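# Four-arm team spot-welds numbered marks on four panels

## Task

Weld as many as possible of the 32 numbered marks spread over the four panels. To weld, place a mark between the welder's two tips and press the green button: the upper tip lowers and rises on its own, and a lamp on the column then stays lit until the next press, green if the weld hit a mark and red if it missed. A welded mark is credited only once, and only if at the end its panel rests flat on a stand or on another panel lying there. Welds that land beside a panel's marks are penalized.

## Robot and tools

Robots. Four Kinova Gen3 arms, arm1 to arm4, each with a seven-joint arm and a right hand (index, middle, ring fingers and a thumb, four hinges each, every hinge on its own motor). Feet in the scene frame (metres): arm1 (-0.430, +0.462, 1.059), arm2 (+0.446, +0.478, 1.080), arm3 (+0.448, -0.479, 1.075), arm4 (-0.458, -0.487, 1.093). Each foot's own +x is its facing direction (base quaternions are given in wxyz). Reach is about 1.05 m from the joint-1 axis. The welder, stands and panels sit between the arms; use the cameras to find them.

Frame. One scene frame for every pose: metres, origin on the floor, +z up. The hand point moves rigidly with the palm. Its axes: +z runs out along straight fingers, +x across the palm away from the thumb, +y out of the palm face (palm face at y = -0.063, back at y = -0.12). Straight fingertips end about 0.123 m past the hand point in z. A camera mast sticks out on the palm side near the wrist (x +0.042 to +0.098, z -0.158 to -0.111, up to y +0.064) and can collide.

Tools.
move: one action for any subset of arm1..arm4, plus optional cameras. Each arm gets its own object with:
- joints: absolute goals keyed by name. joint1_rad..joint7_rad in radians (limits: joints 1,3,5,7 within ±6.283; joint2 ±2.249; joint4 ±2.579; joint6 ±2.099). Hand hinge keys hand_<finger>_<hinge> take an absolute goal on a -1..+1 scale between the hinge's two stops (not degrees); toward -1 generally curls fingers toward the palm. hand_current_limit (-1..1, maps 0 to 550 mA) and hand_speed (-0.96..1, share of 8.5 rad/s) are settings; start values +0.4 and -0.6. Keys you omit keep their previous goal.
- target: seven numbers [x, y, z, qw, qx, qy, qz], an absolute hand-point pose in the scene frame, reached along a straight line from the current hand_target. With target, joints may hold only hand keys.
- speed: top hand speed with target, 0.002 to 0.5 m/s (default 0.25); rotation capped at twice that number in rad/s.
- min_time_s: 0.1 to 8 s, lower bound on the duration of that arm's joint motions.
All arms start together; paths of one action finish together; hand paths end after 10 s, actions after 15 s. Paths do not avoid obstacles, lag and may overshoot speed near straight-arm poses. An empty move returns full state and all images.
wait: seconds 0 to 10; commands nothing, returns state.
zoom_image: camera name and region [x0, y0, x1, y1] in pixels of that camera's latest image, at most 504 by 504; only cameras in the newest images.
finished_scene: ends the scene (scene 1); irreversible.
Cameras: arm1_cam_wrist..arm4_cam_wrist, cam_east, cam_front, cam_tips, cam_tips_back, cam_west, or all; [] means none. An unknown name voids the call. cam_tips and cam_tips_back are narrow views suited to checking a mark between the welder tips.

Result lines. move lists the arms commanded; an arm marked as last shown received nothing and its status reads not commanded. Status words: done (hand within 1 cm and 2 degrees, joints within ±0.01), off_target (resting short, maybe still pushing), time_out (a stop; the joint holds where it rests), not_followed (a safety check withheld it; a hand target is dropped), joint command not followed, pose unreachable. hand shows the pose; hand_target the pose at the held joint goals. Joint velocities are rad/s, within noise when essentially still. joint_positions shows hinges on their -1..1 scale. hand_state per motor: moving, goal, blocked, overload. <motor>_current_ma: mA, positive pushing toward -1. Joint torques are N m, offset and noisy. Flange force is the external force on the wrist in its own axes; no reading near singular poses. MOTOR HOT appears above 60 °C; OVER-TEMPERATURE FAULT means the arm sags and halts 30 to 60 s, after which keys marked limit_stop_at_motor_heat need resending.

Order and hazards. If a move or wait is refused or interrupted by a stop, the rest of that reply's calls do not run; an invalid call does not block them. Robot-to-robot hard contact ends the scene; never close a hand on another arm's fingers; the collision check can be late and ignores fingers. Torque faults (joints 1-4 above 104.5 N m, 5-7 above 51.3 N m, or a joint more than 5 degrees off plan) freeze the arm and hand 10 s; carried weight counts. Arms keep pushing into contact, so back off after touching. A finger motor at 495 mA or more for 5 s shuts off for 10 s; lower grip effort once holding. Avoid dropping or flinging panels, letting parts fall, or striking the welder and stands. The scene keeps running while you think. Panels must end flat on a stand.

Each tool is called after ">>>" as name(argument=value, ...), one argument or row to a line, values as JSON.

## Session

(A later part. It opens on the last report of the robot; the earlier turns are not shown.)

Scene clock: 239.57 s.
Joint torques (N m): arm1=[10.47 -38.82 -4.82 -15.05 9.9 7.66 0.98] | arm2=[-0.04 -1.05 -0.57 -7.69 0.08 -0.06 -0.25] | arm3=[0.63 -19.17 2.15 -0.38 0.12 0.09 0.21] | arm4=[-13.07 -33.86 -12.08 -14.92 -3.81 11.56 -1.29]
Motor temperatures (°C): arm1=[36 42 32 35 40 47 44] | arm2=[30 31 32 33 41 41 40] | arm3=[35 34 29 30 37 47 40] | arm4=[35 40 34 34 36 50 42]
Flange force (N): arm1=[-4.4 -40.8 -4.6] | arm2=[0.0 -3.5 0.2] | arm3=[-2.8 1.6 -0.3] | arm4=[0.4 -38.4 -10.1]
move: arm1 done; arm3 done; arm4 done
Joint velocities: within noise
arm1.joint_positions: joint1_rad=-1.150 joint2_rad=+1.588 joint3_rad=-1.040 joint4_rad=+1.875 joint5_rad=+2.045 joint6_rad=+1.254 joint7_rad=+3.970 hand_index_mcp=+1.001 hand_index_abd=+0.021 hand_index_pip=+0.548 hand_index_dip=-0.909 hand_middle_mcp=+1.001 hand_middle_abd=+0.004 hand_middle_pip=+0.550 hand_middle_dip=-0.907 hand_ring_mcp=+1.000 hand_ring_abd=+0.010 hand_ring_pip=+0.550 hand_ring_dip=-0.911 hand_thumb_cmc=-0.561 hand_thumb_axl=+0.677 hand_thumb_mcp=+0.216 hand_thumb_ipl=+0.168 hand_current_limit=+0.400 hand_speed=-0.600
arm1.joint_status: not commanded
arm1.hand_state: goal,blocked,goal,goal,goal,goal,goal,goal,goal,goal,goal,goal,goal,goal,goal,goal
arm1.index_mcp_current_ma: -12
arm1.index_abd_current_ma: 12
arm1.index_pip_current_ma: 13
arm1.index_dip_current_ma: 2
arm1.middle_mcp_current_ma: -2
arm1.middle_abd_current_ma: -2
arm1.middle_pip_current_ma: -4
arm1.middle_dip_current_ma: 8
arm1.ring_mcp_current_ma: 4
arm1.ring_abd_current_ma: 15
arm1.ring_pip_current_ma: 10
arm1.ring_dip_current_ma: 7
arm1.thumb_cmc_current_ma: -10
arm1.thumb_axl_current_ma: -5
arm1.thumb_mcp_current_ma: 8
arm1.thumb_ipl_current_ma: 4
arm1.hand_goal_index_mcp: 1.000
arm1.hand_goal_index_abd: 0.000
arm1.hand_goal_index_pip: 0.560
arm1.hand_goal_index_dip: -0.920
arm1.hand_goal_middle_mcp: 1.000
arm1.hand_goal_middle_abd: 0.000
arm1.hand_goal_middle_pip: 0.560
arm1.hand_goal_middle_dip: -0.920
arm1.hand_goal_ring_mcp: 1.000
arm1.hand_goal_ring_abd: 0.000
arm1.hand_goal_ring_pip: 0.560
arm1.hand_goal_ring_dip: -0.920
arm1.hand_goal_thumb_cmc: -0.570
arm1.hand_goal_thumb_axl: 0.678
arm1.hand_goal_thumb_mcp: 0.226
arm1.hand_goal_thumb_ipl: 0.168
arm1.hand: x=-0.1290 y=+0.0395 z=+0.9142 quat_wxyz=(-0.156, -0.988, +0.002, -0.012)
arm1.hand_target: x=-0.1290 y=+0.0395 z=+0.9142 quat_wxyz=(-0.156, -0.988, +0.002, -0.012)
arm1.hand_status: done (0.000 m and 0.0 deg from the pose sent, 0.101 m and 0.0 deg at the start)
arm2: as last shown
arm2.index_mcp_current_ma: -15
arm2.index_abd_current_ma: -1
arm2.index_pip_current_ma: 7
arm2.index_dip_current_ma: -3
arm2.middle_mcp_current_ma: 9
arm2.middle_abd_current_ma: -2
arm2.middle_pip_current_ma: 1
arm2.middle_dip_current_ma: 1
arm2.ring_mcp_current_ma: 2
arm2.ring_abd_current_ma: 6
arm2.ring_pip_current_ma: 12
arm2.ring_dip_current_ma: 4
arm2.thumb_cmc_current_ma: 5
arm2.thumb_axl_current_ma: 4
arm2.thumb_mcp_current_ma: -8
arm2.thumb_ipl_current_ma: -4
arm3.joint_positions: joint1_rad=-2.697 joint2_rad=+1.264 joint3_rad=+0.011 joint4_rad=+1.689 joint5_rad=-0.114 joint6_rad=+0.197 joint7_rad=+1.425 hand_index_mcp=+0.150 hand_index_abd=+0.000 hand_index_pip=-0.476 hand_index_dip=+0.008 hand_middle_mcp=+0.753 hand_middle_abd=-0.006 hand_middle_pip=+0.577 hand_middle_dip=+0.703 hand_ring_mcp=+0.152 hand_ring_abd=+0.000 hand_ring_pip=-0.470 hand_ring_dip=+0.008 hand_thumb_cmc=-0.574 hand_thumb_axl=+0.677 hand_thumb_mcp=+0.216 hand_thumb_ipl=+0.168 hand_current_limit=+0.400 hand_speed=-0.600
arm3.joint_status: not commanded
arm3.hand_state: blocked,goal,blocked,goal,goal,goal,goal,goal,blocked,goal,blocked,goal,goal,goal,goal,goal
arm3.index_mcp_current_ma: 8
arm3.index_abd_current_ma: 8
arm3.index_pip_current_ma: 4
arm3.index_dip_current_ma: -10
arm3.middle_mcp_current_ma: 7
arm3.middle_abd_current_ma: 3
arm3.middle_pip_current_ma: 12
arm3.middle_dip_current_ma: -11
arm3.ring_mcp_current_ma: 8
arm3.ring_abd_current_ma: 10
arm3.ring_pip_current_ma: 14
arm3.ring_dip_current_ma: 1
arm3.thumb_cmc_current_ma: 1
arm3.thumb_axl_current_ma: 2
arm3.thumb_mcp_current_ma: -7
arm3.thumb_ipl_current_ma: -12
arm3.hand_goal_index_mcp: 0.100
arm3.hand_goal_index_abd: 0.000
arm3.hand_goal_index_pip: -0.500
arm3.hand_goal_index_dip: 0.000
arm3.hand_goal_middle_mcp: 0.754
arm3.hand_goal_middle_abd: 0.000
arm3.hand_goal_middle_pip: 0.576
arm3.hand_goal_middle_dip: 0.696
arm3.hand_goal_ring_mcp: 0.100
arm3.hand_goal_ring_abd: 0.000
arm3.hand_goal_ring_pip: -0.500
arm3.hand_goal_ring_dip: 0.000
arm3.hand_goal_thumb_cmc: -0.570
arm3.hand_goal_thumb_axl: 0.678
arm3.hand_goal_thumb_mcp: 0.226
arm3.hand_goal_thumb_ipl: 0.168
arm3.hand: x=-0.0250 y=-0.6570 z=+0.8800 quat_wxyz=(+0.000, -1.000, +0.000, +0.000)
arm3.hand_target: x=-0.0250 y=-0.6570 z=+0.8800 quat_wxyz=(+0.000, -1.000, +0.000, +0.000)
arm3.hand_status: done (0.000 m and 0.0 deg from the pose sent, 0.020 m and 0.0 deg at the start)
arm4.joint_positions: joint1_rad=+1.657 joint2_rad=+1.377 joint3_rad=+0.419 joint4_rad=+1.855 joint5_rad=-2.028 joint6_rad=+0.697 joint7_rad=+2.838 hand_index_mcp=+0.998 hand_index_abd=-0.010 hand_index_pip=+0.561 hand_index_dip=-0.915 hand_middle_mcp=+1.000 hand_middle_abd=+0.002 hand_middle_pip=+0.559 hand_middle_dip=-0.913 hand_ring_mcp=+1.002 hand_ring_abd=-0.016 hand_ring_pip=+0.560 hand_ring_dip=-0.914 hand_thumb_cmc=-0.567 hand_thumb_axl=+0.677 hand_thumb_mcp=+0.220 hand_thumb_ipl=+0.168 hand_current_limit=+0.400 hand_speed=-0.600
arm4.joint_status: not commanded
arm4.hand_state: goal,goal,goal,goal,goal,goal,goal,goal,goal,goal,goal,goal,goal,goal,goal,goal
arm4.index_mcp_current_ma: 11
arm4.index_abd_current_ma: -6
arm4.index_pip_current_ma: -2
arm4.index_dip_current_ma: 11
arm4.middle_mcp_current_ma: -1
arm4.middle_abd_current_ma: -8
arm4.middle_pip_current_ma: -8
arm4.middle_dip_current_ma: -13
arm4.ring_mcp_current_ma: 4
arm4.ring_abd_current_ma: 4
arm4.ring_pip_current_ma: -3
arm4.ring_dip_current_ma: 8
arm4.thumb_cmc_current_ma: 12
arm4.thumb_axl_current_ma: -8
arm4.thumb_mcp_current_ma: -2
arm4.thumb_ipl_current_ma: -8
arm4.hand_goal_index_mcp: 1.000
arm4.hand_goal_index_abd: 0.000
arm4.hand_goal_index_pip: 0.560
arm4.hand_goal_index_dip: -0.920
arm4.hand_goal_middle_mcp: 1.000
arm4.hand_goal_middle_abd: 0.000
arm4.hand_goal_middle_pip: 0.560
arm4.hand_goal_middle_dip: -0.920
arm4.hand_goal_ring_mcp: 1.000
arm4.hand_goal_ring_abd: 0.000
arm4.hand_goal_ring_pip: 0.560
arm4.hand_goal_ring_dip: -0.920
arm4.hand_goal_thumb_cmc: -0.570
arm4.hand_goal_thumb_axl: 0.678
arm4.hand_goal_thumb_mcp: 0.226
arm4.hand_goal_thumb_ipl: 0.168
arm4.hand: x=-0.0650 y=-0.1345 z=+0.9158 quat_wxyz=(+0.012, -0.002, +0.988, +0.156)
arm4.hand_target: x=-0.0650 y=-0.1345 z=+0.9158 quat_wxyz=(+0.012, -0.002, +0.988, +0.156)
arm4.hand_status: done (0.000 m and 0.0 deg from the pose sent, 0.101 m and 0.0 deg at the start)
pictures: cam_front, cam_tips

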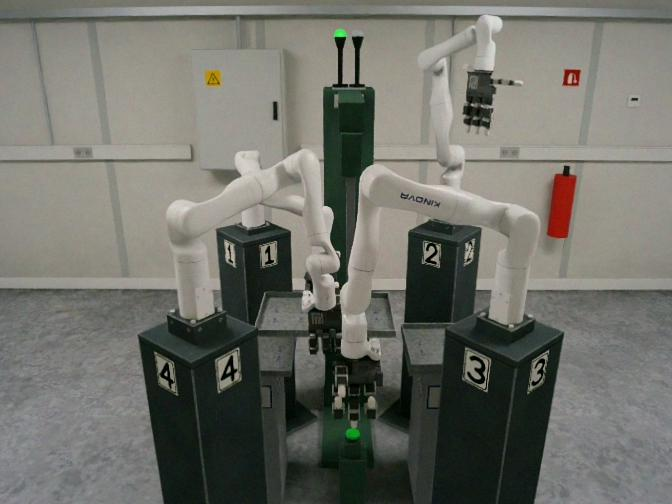

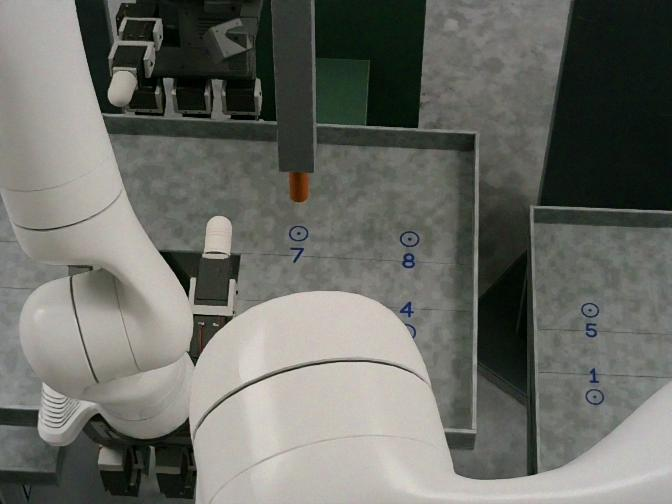

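>>> move(
  arm1={"target": [-0.1290, 0.0388, 0.9005, 0.1564, 0.98763, -0.00191, 0.01207], "speed": 0.05},
  arm4={"target": [-0.0650, -0.1352, 0.9021, 0.01207, -0.00191, 0.98763, 0.15639], "speed": 0.05},
  arm3={"target": [-0.0250, -0.6570, 0.860, 0, 1, 0, 0], "speed": 0.05},
)

>>> wait(
  seconds=1.2,
  cameras=["cam_tips"],
)

>>> wait(
  seconds=1.2,
  cameras=["cam_front"],
)

>>> zoom_image(
  camera="cam_front",
  region=[300, 20, 400, 110],
)

Scene clock: 240.97 s.
Joint torques (N m): arm1=[10.32 -38.79 -4.79 -14.75 9.47 7.56 0.84] | arm2=[-0.08 -0.98 -0.47 -7.56 0.02 -0.1 -0.35] | arm3=[0.64 -17.46 1.97 -0.04 0.12 0.09 0.2] | arm4=[-12.64 -34.05 -11.41 -14.62 -3.65 11.26 -1.19]
Motor temperatures (°C): arm1=[36 42 32 35 40 47 44] | arm2=[30 31 32 33 41 41 40] | arm3=[35 34 29 30 37 47 40] | arm4=[35 40 34 34 36 50 42]
Flange force (N): arm1=[-4.2 -39.7 -4.4] | arm2=[0.1 -3.6 -0.4] | arm3=[-2.7 1.7 -4.2] | arm4=[0.5 -37.2 -9.4]
move: arm1 done; arm3 done; arm4 done
Joint velocities: within noise
arm1.joint_positions: joint1_rad=-1.152 joint2_rad=+1.614 joint3_rad=-1.024 joint4_rad=+1.855 joint5_rad=+2.070 joint6_rad=+1.243 joint7_rad=+3.970 hand_index_mcp=+1.001 hand_index_abd=+0.021 hand_index_pip=+0.548 hand_index_dip=-0.909 hand_middle_mcp=+1.001 hand_middle_abd=+0.004 hand_middle_pip=+0.550 hand_middle_dip=-0.907 hand_ring_mcp=+1.000 hand_ring_abd=+0.010 hand_ring_pip=+0.550 hand_ring_dip=-0.911 hand_thumb_cmc=-0.561 hand_thumb_axl=+0.677 hand_thumb_mcp=+0.216 hand_thumb_ipl=+0.168 hand_current_limit=+0.400 hand_speed=-0.600
arm1.joint_status: not commanded
arm1.hand_state: goal,blocked,goal,goal,goal,goal,goal,goal,goal,goal,goal,goal,goal,goal,goal,goal
arm1.index_mcp_current_ma: -9
arm1.index_abd_current_ma: 7
arm1.index_pip_current_ma: 6
arm1.index_dip_current_ma: 3
arm1.middle_mcp_current_ma: 12
arm1.middle_abd_current_ma: 4
arm1.middle_pip_current_ma: -3
arm1.middle_dip_current_ma: 1
arm1.ring_mcp_current_ma: 6
arm1.ring_abd_current_ma: 10
arm1.ring_pip_current_ma: 15
arm1.ring_dip_current_ma: 15
arm1.thumb_cmc_current_ma: -4
arm1.thumb_axl_current_ma: 1
arm1.thumb_mcp_current_ma: 0
arm1.thumb_ipl_current_ma: -3
arm1.hand_goal_index_mcp: 1.000
arm1.hand_goal_index_abd: 0.000
arm1.hand_goal_index_pip: 0.560
arm1.hand_goal_index_dip: -0.920
arm1.hand_goal_middle_mcp: 1.000
arm1.hand_goal_middle_abd: 0.000
arm1.hand_goal_middle_pip: 0.560
arm1.hand_goal_middle_dip: -0.920
arm1.hand_goal_ring_mcp: 1.000
arm1.hand_goal_ring_abd: 0.000
arm1.hand_goal_ring_pip: 0.560
arm1.hand_goal_ring_dip: -0.920
arm1.hand_goal_thumb_cmc: -0.570
arm1.hand_goal_thumb_axl: 0.678
arm1.hand_goal_thumb_mcp: 0.226
arm1.hand_goal_thumb_ipl: 0.168
arm1.hand: x=-0.1290 y=+0.0388 z=+0.9005 quat_wxyz=(-0.156, -0.988, +0.002, -0.012)
arm1.hand_target: x=-0.1290 y=+0.0388 z=+0.9005 quat_wxyz=(-0.156, -0.988, +0.002, -0.012)
arm1.hand_status: done (0.000 m and 0.0 deg from the pose sent, 0.014 m and 0.0 deg at the start)
arm2: as last shown
arm2.index_mcp_current_ma: -11
arm2.index_abd_current_ma: -7
arm2.index_pip_current_ma: 11
arm2.index_dip_current_ma: -2
arm2.middle_mcp_current_ma: 4
arm2.middle_abd_current_ma: -5
arm2.middle_pip_current_ma: -1
arm2.middle_dip_current_ma: -5
arm2.ring_mcp_current_ma: -3
arm2.ring_abd_current_ma: 1
arm2.ring_pip_current_ma: 13
arm2.ring_dip_current_ma: -6
arm2.thumb_cmc_current_ma: 7
arm2.thumb_axl_current_ma: 5
arm2.thumb_mcp_current_ma: -1
arm2.thumb_ipl_current_ma: -7
arm3.joint_positions: joint1_rad=-2.696 joint2_rad=+1.311 joint3_rad=+0.009 joint4_rad=+1.660 joint5_rad=-0.114 joint6_rad=+0.178 joint7_rad=+1.425 hand_index_mcp=+0.150 hand_index_abd=+0.000 hand_index_pip=-0.476 hand_index_dip=+0.008 hand_middle_mcp=+0.753 hand_middle_abd=-0.008 hand_middle_pip=+0.577 hand_middle_dip=+0.703 hand_ring_mcp=+0.152 hand_ring_abd=+0.000 hand_ring_pip=-0.470 hand_ring_dip=+0.008 hand_thumb_cmc=-0.574 hand_thumb_axl=+0.677 hand_thumb_mcp=+0.216 hand_thumb_ipl=+0.168 hand_current_limit=+0.400 hand_speed=-0.600
arm3.joint_status: not commanded
arm3.hand_state: blocked,goal,blocked,goal,goal,goal,goal,goal,blocked,goal,blocked,goal,goal,goal,goal,goal
arm3.index_mcp_current_ma: 6
arm3.index_abd_current_ma: 8
arm3.index_pip_current_ma: 8
arm3.index_dip_current_ma: -4
arm3.middle_mcp_current_ma: 9
arm3.middle_abd_current_ma: -2
arm3.middle_pip_current_ma: 9
arm3.middle_dip_current_ma: -4
arm3.ring_mcp_current_ma: 0
arm3.ring_abd_current_ma: 0
arm3.ring_pip_current_ma: 11
arm3.ring_dip_current_ma: -7
arm3.thumb_cmc_current_ma: -5
arm3.thumb_axl_current_ma: -4
arm3.thumb_mcp_current_ma: -4
arm3.thumb_ipl_current_ma: -5
arm3.hand_goal_index_mcp: 0.100
arm3.hand_goal_index_abd: 0.000
arm3.hand_goal_index_pip: -0.500
arm3.hand_goal_index_dip: 0.000
arm3.hand_goal_middle_mcp: 0.754
arm3.hand_goal_middle_abd: 0.000
arm3.hand_goal_middle_pip: 0.576
arm3.hand_goal_middle_dip: 0.696
arm3.hand_goal_ring_mcp: 0.100
arm3.hand_goal_ring_abd: 0.000
arm3.hand_goal_ring_pip: -0.500
arm3.hand_goal_ring_dip: 0.000
arm3.hand_goal_thumb_cmc: -0.570
arm3.hand_goal_thumb_axl: 0.678
arm3.hand_goal_thumb_mcp: 0.226
arm3.hand_goal_thumb_ipl: 0.168
arm3.hand: x=-0.0250 y=-0.6570 z=+0.8600 quat_wxyz=(+0.000, -1.000, +0.000, +0.000)
arm3.hand_target: x=-0.0250 y=-0.6570 z=+0.8600 quat_wxyz=(+0.000, -1.000, +0.000, +0.000)
arm3.hand_status: done (0.000 m and 0.0 deg from the pose sent, 0.020 m and 0.0 deg at the start)
arm4.joint_positions: joint1_rad=+1.659 joint2_rad=+1.410 joint3_rad=+0.415 joint4_rad=+1.834 joint5_rad=-2.051 joint6_rad=+0.701 joint7_rad=+2.852 hand_index_mcp=+0.998 hand_index_abd=-0.011 hand_index_pip=+0.561 hand_index_dip=-0.915 hand_middle_mcp=+1.000 hand_middle_abd=+0.003 hand_middle_pip=+0.559 hand_middle_dip=-0.913 hand_ring_mcp=+1.002 hand_ring_abd=-0.016 hand_ring_pip=+0.560 hand_ring_dip=-0.914 hand_thumb_cmc=-0.567 hand_thumb_axl=+0.677 hand_thumb_mcp=+0.220 hand_thumb_ipl=+0.168 hand_current_limit=+0.400 hand_speed=-0.600
arm4.joint_status: not commanded
arm4.hand_state: goal,goal,goal,goal,goal,goal,goal,goal,goal,goal,goal,goal,goal,goal,goal,goal
arm4.index_mcp_current_ma: -3
arm4.index_abd_current_ma: 11
arm4.index_pip_current_ma: 5
arm4.index_dip_current_ma: 6
arm4.middle_mcp_current_ma: -10
arm4.middle_abd_current_ma: -5
arm4.middle_pip_current_ma: -14
arm4.middle_dip_current_ma: 8
arm4.ring_mcp_current_ma: 3
arm4.ring_abd_current_ma: 9
arm4.ring_pip_current_ma: 6
arm4.ring_dip_current_ma: 16
arm4.thumb_cmc_current_ma: 4
arm4.thumb_axl_current_ma: 10
arm4.thumb_mcp_current_ma: 4
arm4.thumb_ipl_current_ma: 3
arm4.hand_goal_index_mcp: 1.000
arm4.hand_goal_index_abd: 0.000
arm4.hand_goal_index_pip: 0.560
arm4.hand_goal_index_dip: -0.920
arm4.hand_goal_middle_mcp: 1.000
arm4.hand_goal_middle_abd: 0.000
arm4.hand_goal_middle_pip: 0.560
arm4.hand_goal_middle_dip: -0.920
arm4.hand_goal_ring_mcp: 1.000
arm4.hand_goal_ring_abd: 0.000
arm4.hand_goal_ring_pip: 0.560
arm4.hand_goal_ring_dip: -0.920
arm4.hand_goal_thumb_cmc: -0.570
arm4.hand_goal_thumb_axl: 0.678
arm4.hand_goal_thumb_mcp: 0.226
arm4.hand_goal_thumb_ipl: 0.168
arm4.hand: x=-0.0650 y=-0.1352 z=+0.9021 quat_wxyz=(+0.012, -0.002, +0.988, +0.156)
arm4.hand_target: x=-0.0650 y=-0.1352 z=+0.9021 quat_wxyz=(+0.012, -0.002, +0.988, +0.156)
arm4.hand_status: done (0.000 m and 0.0 deg from the pose sent, 0.014 m and 0.0 deg at the start)
pictures: none

Scene clock: 242.17 s.
Joint torques (N m): arm1=[10.07 -39.58 -5.19 -14.37 9.33 7.8 0.91] | arm2=[-0.13 -1.02 -0.59 -7.54 0.02 -0.13 -0.26] | arm3=[0.67 -17.39 2.02 -0.06 0.1 0.08 0.19] | arm4=[-12.6 -34.37 -11.46 -14.54 -3.57 11.36 -1.24]
Motor temperatures (°C): arm1=[36 42 32 35 40 47 44] | arm2=[30 31 32 33 41 41 40] | arm3=[35 34 29 30 37 47 40] | arm4=[35 40 34 34 36 50 42]
Flange force (N): arm1=[-4.2 -39.9 -1.4] | arm2=[0.0 -3.7 -0.6] | arm3=[-2.6 1.7 -4.4] | arm4=[0.7 -37.5 -8.4]
Joint velocities: within noise
arm1.joint_positions: joint1_rad=-1.152 joint2_rad=+1.614 joint3_rad=-1.024 joint4_rad=+1.855 joint5_rad=+2.070 joint6_rad=+1.243 joint7_rad=+3.970 hand_index_mcp=+1.001 hand_index_abd=+0.020 hand_index_pip=+0.549 hand_index_dip=-0.909 hand_middle_mcp=+1.001 hand_middle_abd=+0.002 hand_middle_pip=+0.551 hand_middle_dip=-0.907 hand_ring_mcp=+1.000 hand_ring_abd=+0.010 hand_ring_pip=+0.551 hand_ring_dip=-0.911 hand_thumb_cmc=-0.561 hand_thumb_axl=+0.677 hand_thumb_mcp=+0.216 hand_thumb_ipl=+0.168 hand_current_limit=+0.400 hand_speed=-0.600
arm1.joint_status: not commanded
arm1.hand_state: goal,goal,goal,goal,goal,goal,goal,goal,goal,goal,goal,goal,goal,goal,goal,goal
arm1.index_mcp_current_ma: -9
arm1.index_abd_current_ma: 10
arm1.index_pip_current_ma: 6
arm1.index_dip_current_ma: 4
arm1.middle_mcp_current_ma: 9
arm1.middle_abd_current_ma: -2
arm1.middle_pip_current_ma: 0
arm1.middle_dip_current_ma: 3
arm1.ring_mcp_current_ma: 3
arm1.ring_abd_current_ma: 8
arm1.ring_pip_current_ma: 8
arm1.ring_dip_current_ma: 3
arm1.thumb_cmc_current_ma: 1
arm1.thumb_axl_current_ma: 2
arm1.thumb_mcp_current_ma: -2
arm1.thumb_ipl_current_ma: -3
arm1.hand_goal_index_mcp: 1.000
arm1.hand_goal_index_abd: 0.000
arm1.hand_goal_index_pip: 0.560
arm1.hand_goal_index_dip: -0.920
arm1.hand_goal_middle_mcp: 1.000
arm1.hand_goal_middle_abd: 0.000
arm1.hand_goal_middle_pip: 0.560
arm1.hand_goal_middle_dip: -0.920
arm1.hand_goal_ring_mcp: 1.000
arm1.hand_goal_ring_abd: 0.000
arm1.hand_goal_ring_pip: 0.560
arm1.hand_goal_ring_dip: -0.920
arm1.hand_goal_thumb_cmc: -0.570
arm1.hand_goal_thumb_axl: 0.678
arm1.hand_goal_thumb_mcp: 0.226
arm1.hand_goal_thumb_ipl: 0.168
arm1.hand: x=-0.1290 y=+0.0388 z=+0.9005 quat_wxyz=(-0.156, -0.988, +0.002, -0.012)
arm1.hand_target: x=-0.1290 y=+0.0388 z=+0.9005 quat_wxyz=(-0.156, -0.988, +0.002, -0.012)
arm1.hand_status: done (0.000 m and 0.0 deg from the pose sent, 0.014 m and 0.0 deg at the start)
arm2.joint_positions: joint1_rad=+0.337 joint2_rad=-0.359 joint3_rad=-0.117 joint4_rad=+1.459 joint5_rad=-0.012 joint6_rad=+2.047 joint7_rad=+1.614 hand_index_mcp=+0.753 hand_index_abd=+0.000 hand_index_pip=+0.577 hand_index_dip=+0.696 hand_middle_mcp=+0.753 hand_middle_abd=+0.000 hand_middle_pip=+0.577 hand_middle_dip=+0.696 hand_ring_mcp=+0.753 hand_ring_abd=+0.000 hand_ring_pip=+0.577 hand_ring_dip=+0.696 hand_thumb_cmc=+0.714 hand_thumb_axl=+0.677 hand_thumb_mcp=+0.224 hand_thumb_ipl=+0.168 hand_current_limit=+0.400 hand_speed=-0.600
arm2.joint_status: not commanded
arm2.hand_state: goal,goal,goal,goal,goal,goal,goal,goal,goal,goal,goal,goal,goal,goal,goal,goal
arm2.index_mcp_current_ma: -12
arm2.index_abd_current_ma: -2
arm2.index_pip_current_ma: 12
arm2.index_dip_current_ma: -1
arm2.middle_mcp_current_ma: 8
arm2.middle_abd_current_ma: 0
arm2.middle_pip_current_ma: -1
arm2.middle_dip_current_ma: -2
arm2.ring_mcp_current_ma: 1
arm2.ring_abd_current_ma: 2
arm2.ring_pip_current_ma: 14
arm2.ring_dip_current_ma: 5
arm2.thumb_cmc_current_ma: 5
arm2.thumb_axl_current_ma: 6
arm2.thumb_mcp_current_ma: -2
arm2.thumb_ipl_current_ma: 1
arm2.hand_goal_index_mcp: 0.754
arm2.hand_goal_index_abd: 0.000
arm2.hand_goal_index_pip: 0.576
arm2.hand_goal_index_dip: 0.696
arm2.hand_goal_middle_mcp: 0.754
arm2.hand_goal_middle_abd: 0.000
arm2.hand_goal_middle_pip: 0.576
arm2.hand_goal_middle_dip: 0.696
arm2.hand_goal_ring_mcp: 0.754
arm2.hand_goal_ring_abd: 0.000
arm2.hand_goal_ring_pip: 0.576
arm2.hand_goal_ring_dip: 0.696
arm2.hand_goal_thumb_cmc: 0.714
arm2.hand_goal_thumb_axl: 0.678
arm2.hand_goal_thumb_mcp: 0.226
arm2.hand_goal_thumb_ipl: 0.168
arm2.hand: x=+0.6049 y=+0.4134 z=+1.5951 quat_wxyz=(-0.015, +0.402, +0.915, -0.017)
arm2.hand_target: x=+0.6049 y=+0.4134 z=+1.5951 quat_wxyz=(-0.015, +0.402, +0.915, -0.017)
arm2.hand_status: not commanded
arm3.joint_positions: joint1_rad=-2.696 joint2_rad=+1.311 joint3_rad=+0.009 joint4_rad=+1.660 joint5_rad=-0.114 joint6_rad=+0.178 joint7_rad=+1.425 hand_index_mcp=+0.150 hand_index_abd=+0.000 hand_index_pip=-0.476 hand_index_dip=+0.008 hand_middle_mcp=+0.753 hand_middle_abd=-0.008 hand_middle_pip=+0.577 hand_middle_dip=+0.703 hand_ring_mcp=+0.152 hand_ring_abd=+0.000 hand_ring_pip=-0.470 hand_ring_dip=+0.008 hand_thumb_cmc=-0.574 hand_thumb_axl=+0.677 hand_thumb_mcp=+0.216 hand_thumb_ipl=+0.168 hand_current_limit=+0.400 hand_speed=-0.600
arm3.joint_status: not commanded
arm3.hand_state: blocked,goal,blocked,goal,goal,goal,goal,goal,blocked,goal,blocked,goal,goal,goal,goal,goal
arm3.index_mcp_current_ma: 10
arm3.index_abd_current_ma: 7
arm3.index_pip_current_ma: 7
arm3.index_dip_current_ma: -12
arm3.middle_mcp_current_ma: 1
arm3.middle_abd_current_ma: 3
arm3.middle_pip_current_ma: 4
arm3.middle_dip_current_ma: -12
arm3.ring_mcp_current_ma: 2
arm3.ring_abd_current_ma: 4
arm3.ring_pip_current_ma: 1
arm3.ring_dip_current_ma: -7
arm3.thumb_cmc_current_ma: -1
arm3.thumb_axl_current_ma: -4
arm3.thumb_mcp_current_ma: -6
arm3.thumb_ipl_current_ma: -9
arm3.hand_goal_index_mcp: 0.100
arm3.hand_goal_index_abd: 0.000
arm3.hand_goal_index_pip: -0.500
arm3.hand_goal_index_dip: 0.000
arm3.hand_goal_middle_mcp: 0.754
arm3.hand_goal_middle_abd: 0.000
arm3.hand_goal_middle_pip: 0.576
arm3.hand_goal_middle_dip: 0.696
arm3.hand_goal_ring_mcp: 0.100
arm3.hand_goal_ring_abd: 0.000
arm3.hand_goal_ring_pip: -0.500
arm3.hand_goal_ring_dip: 0.000
arm3.hand_goal_thumb_cmc: -0.570
arm3.hand_goal_thumb_axl: 0.678
arm3.hand_goal_thumb_mcp: 0.226
arm3.hand_goal_thumb_ipl: 0.168
arm3.hand: x=-0.0250 y=-0.6570 z=+0.8600 quat_wxyz=(+0.000, -1.000, +0.000, +0.000)
arm3.hand_target: x=-0.0250 y=-0.6570 z=+0.8600 quat_wxyz=(+0.000, -1.000, +0.000, +0.000)
arm3.hand_status: done (0.000 m and 0.0 deg from the pose sent, 0.020 m and 0.0 deg at the start)
arm4.joint_positions: joint1_rad=+1.659 joint2_rad=+1.410 joint3_rad=+0.415 joint4_rad=+1.834 joint5_rad=-2.051 joint6_rad=+0.701 joint7_rad=+2.852 hand_index_mcp=+0.998 hand_index_abd=-0.011 hand_index_pip=+0.561 hand_index_dip=-0.915 hand_middle_mcp=+1.000 hand_middle_abd=+0.003 hand_middle_pip=+0.559 hand_middle_dip=-0.913 hand_ring_mcp=+1.002 hand_ring_abd=-0.016 hand_ring_pip=+0.561 hand_ring_dip=-0.914 hand_thumb_cmc=-0.567 hand_thumb_axl=+0.677 hand_thumb_mcp=+0.220 hand_thumb_ipl=+0.168 hand_current_limit=+0.400 hand_speed=-0.600
arm4.joint_status: not commanded
arm4.hand_state: goal,goal,goal,goal,goal,goal,goal,goal,goal,goal,goal,goal,goal,goal,goal,goal
arm4.index_mcp_current_ma: -2
arm4.index_abd_current_ma: -4
arm4.index_pip_current_ma: 11
arm4.index_dip_current_ma: 5
arm4.middle_mcp_current_ma: -3
arm4.middle_abd_current_ma: 3
arm4.middle_pip_current_ma: -4
arm4.middle_dip_current_ma: -10
arm4.ring_mcp_current_ma: 0
arm4.ring_abd_current_ma: 9
arm4.ring_pip_current_ma: -13
arm4.ring_dip_current_ma: 6
arm4.thumb_cmc_current_ma: 5
arm4.thumb_axl_current_ma: -3
arm4.thumb_mcp_current_ma: 10
arm4.thumb_ipl_current_ma: 2
arm4.hand_goal_index_mcp: 1.000
arm4.hand_goal_index_abd: 0.000
arm4.hand_goal_index_pip: 0.560
arm4.hand_goal_index_dip: -0.920
arm4.hand_goal_middle_mcp: 1.000
arm4.hand_goal_middle_abd: 0.000
arm4.hand_goal_middle_pip: 0.560
arm4.hand_goal_middle_dip: -0.920
arm4.hand_goal_ring_mcp: 1.000
arm4.hand_goal_ring_abd: 0.000
arm4.hand_goal_ring_pip: 0.560
arm4.hand_goal_ring_dip: -0.920
arm4.hand_goal_thumb_cmc: -0.570
arm4.hand_goal_thumb_axl: 0.678
arm4.hand_goal_thumb_mcp: 0.226
arm4.hand_goal_thumb_ipl: 0.168
arm4.hand: x=-0.0650 y=-0.1352 z=+0.9021 quat_wxyz=(+0.012, -0.002, +0.988, +0.156)
arm4.hand_target: x=-0.0650 y=-0.1352 z=+0.9021 quat_wxyz=(+0.012, -0.002, +0.988, +0.156)
arm4.hand_status: done (0.000 m and 0.0 deg from the pose sent, 0.014 m and 0.0 deg at the start)
wait: 1.20 s; at rest by 0.60 s

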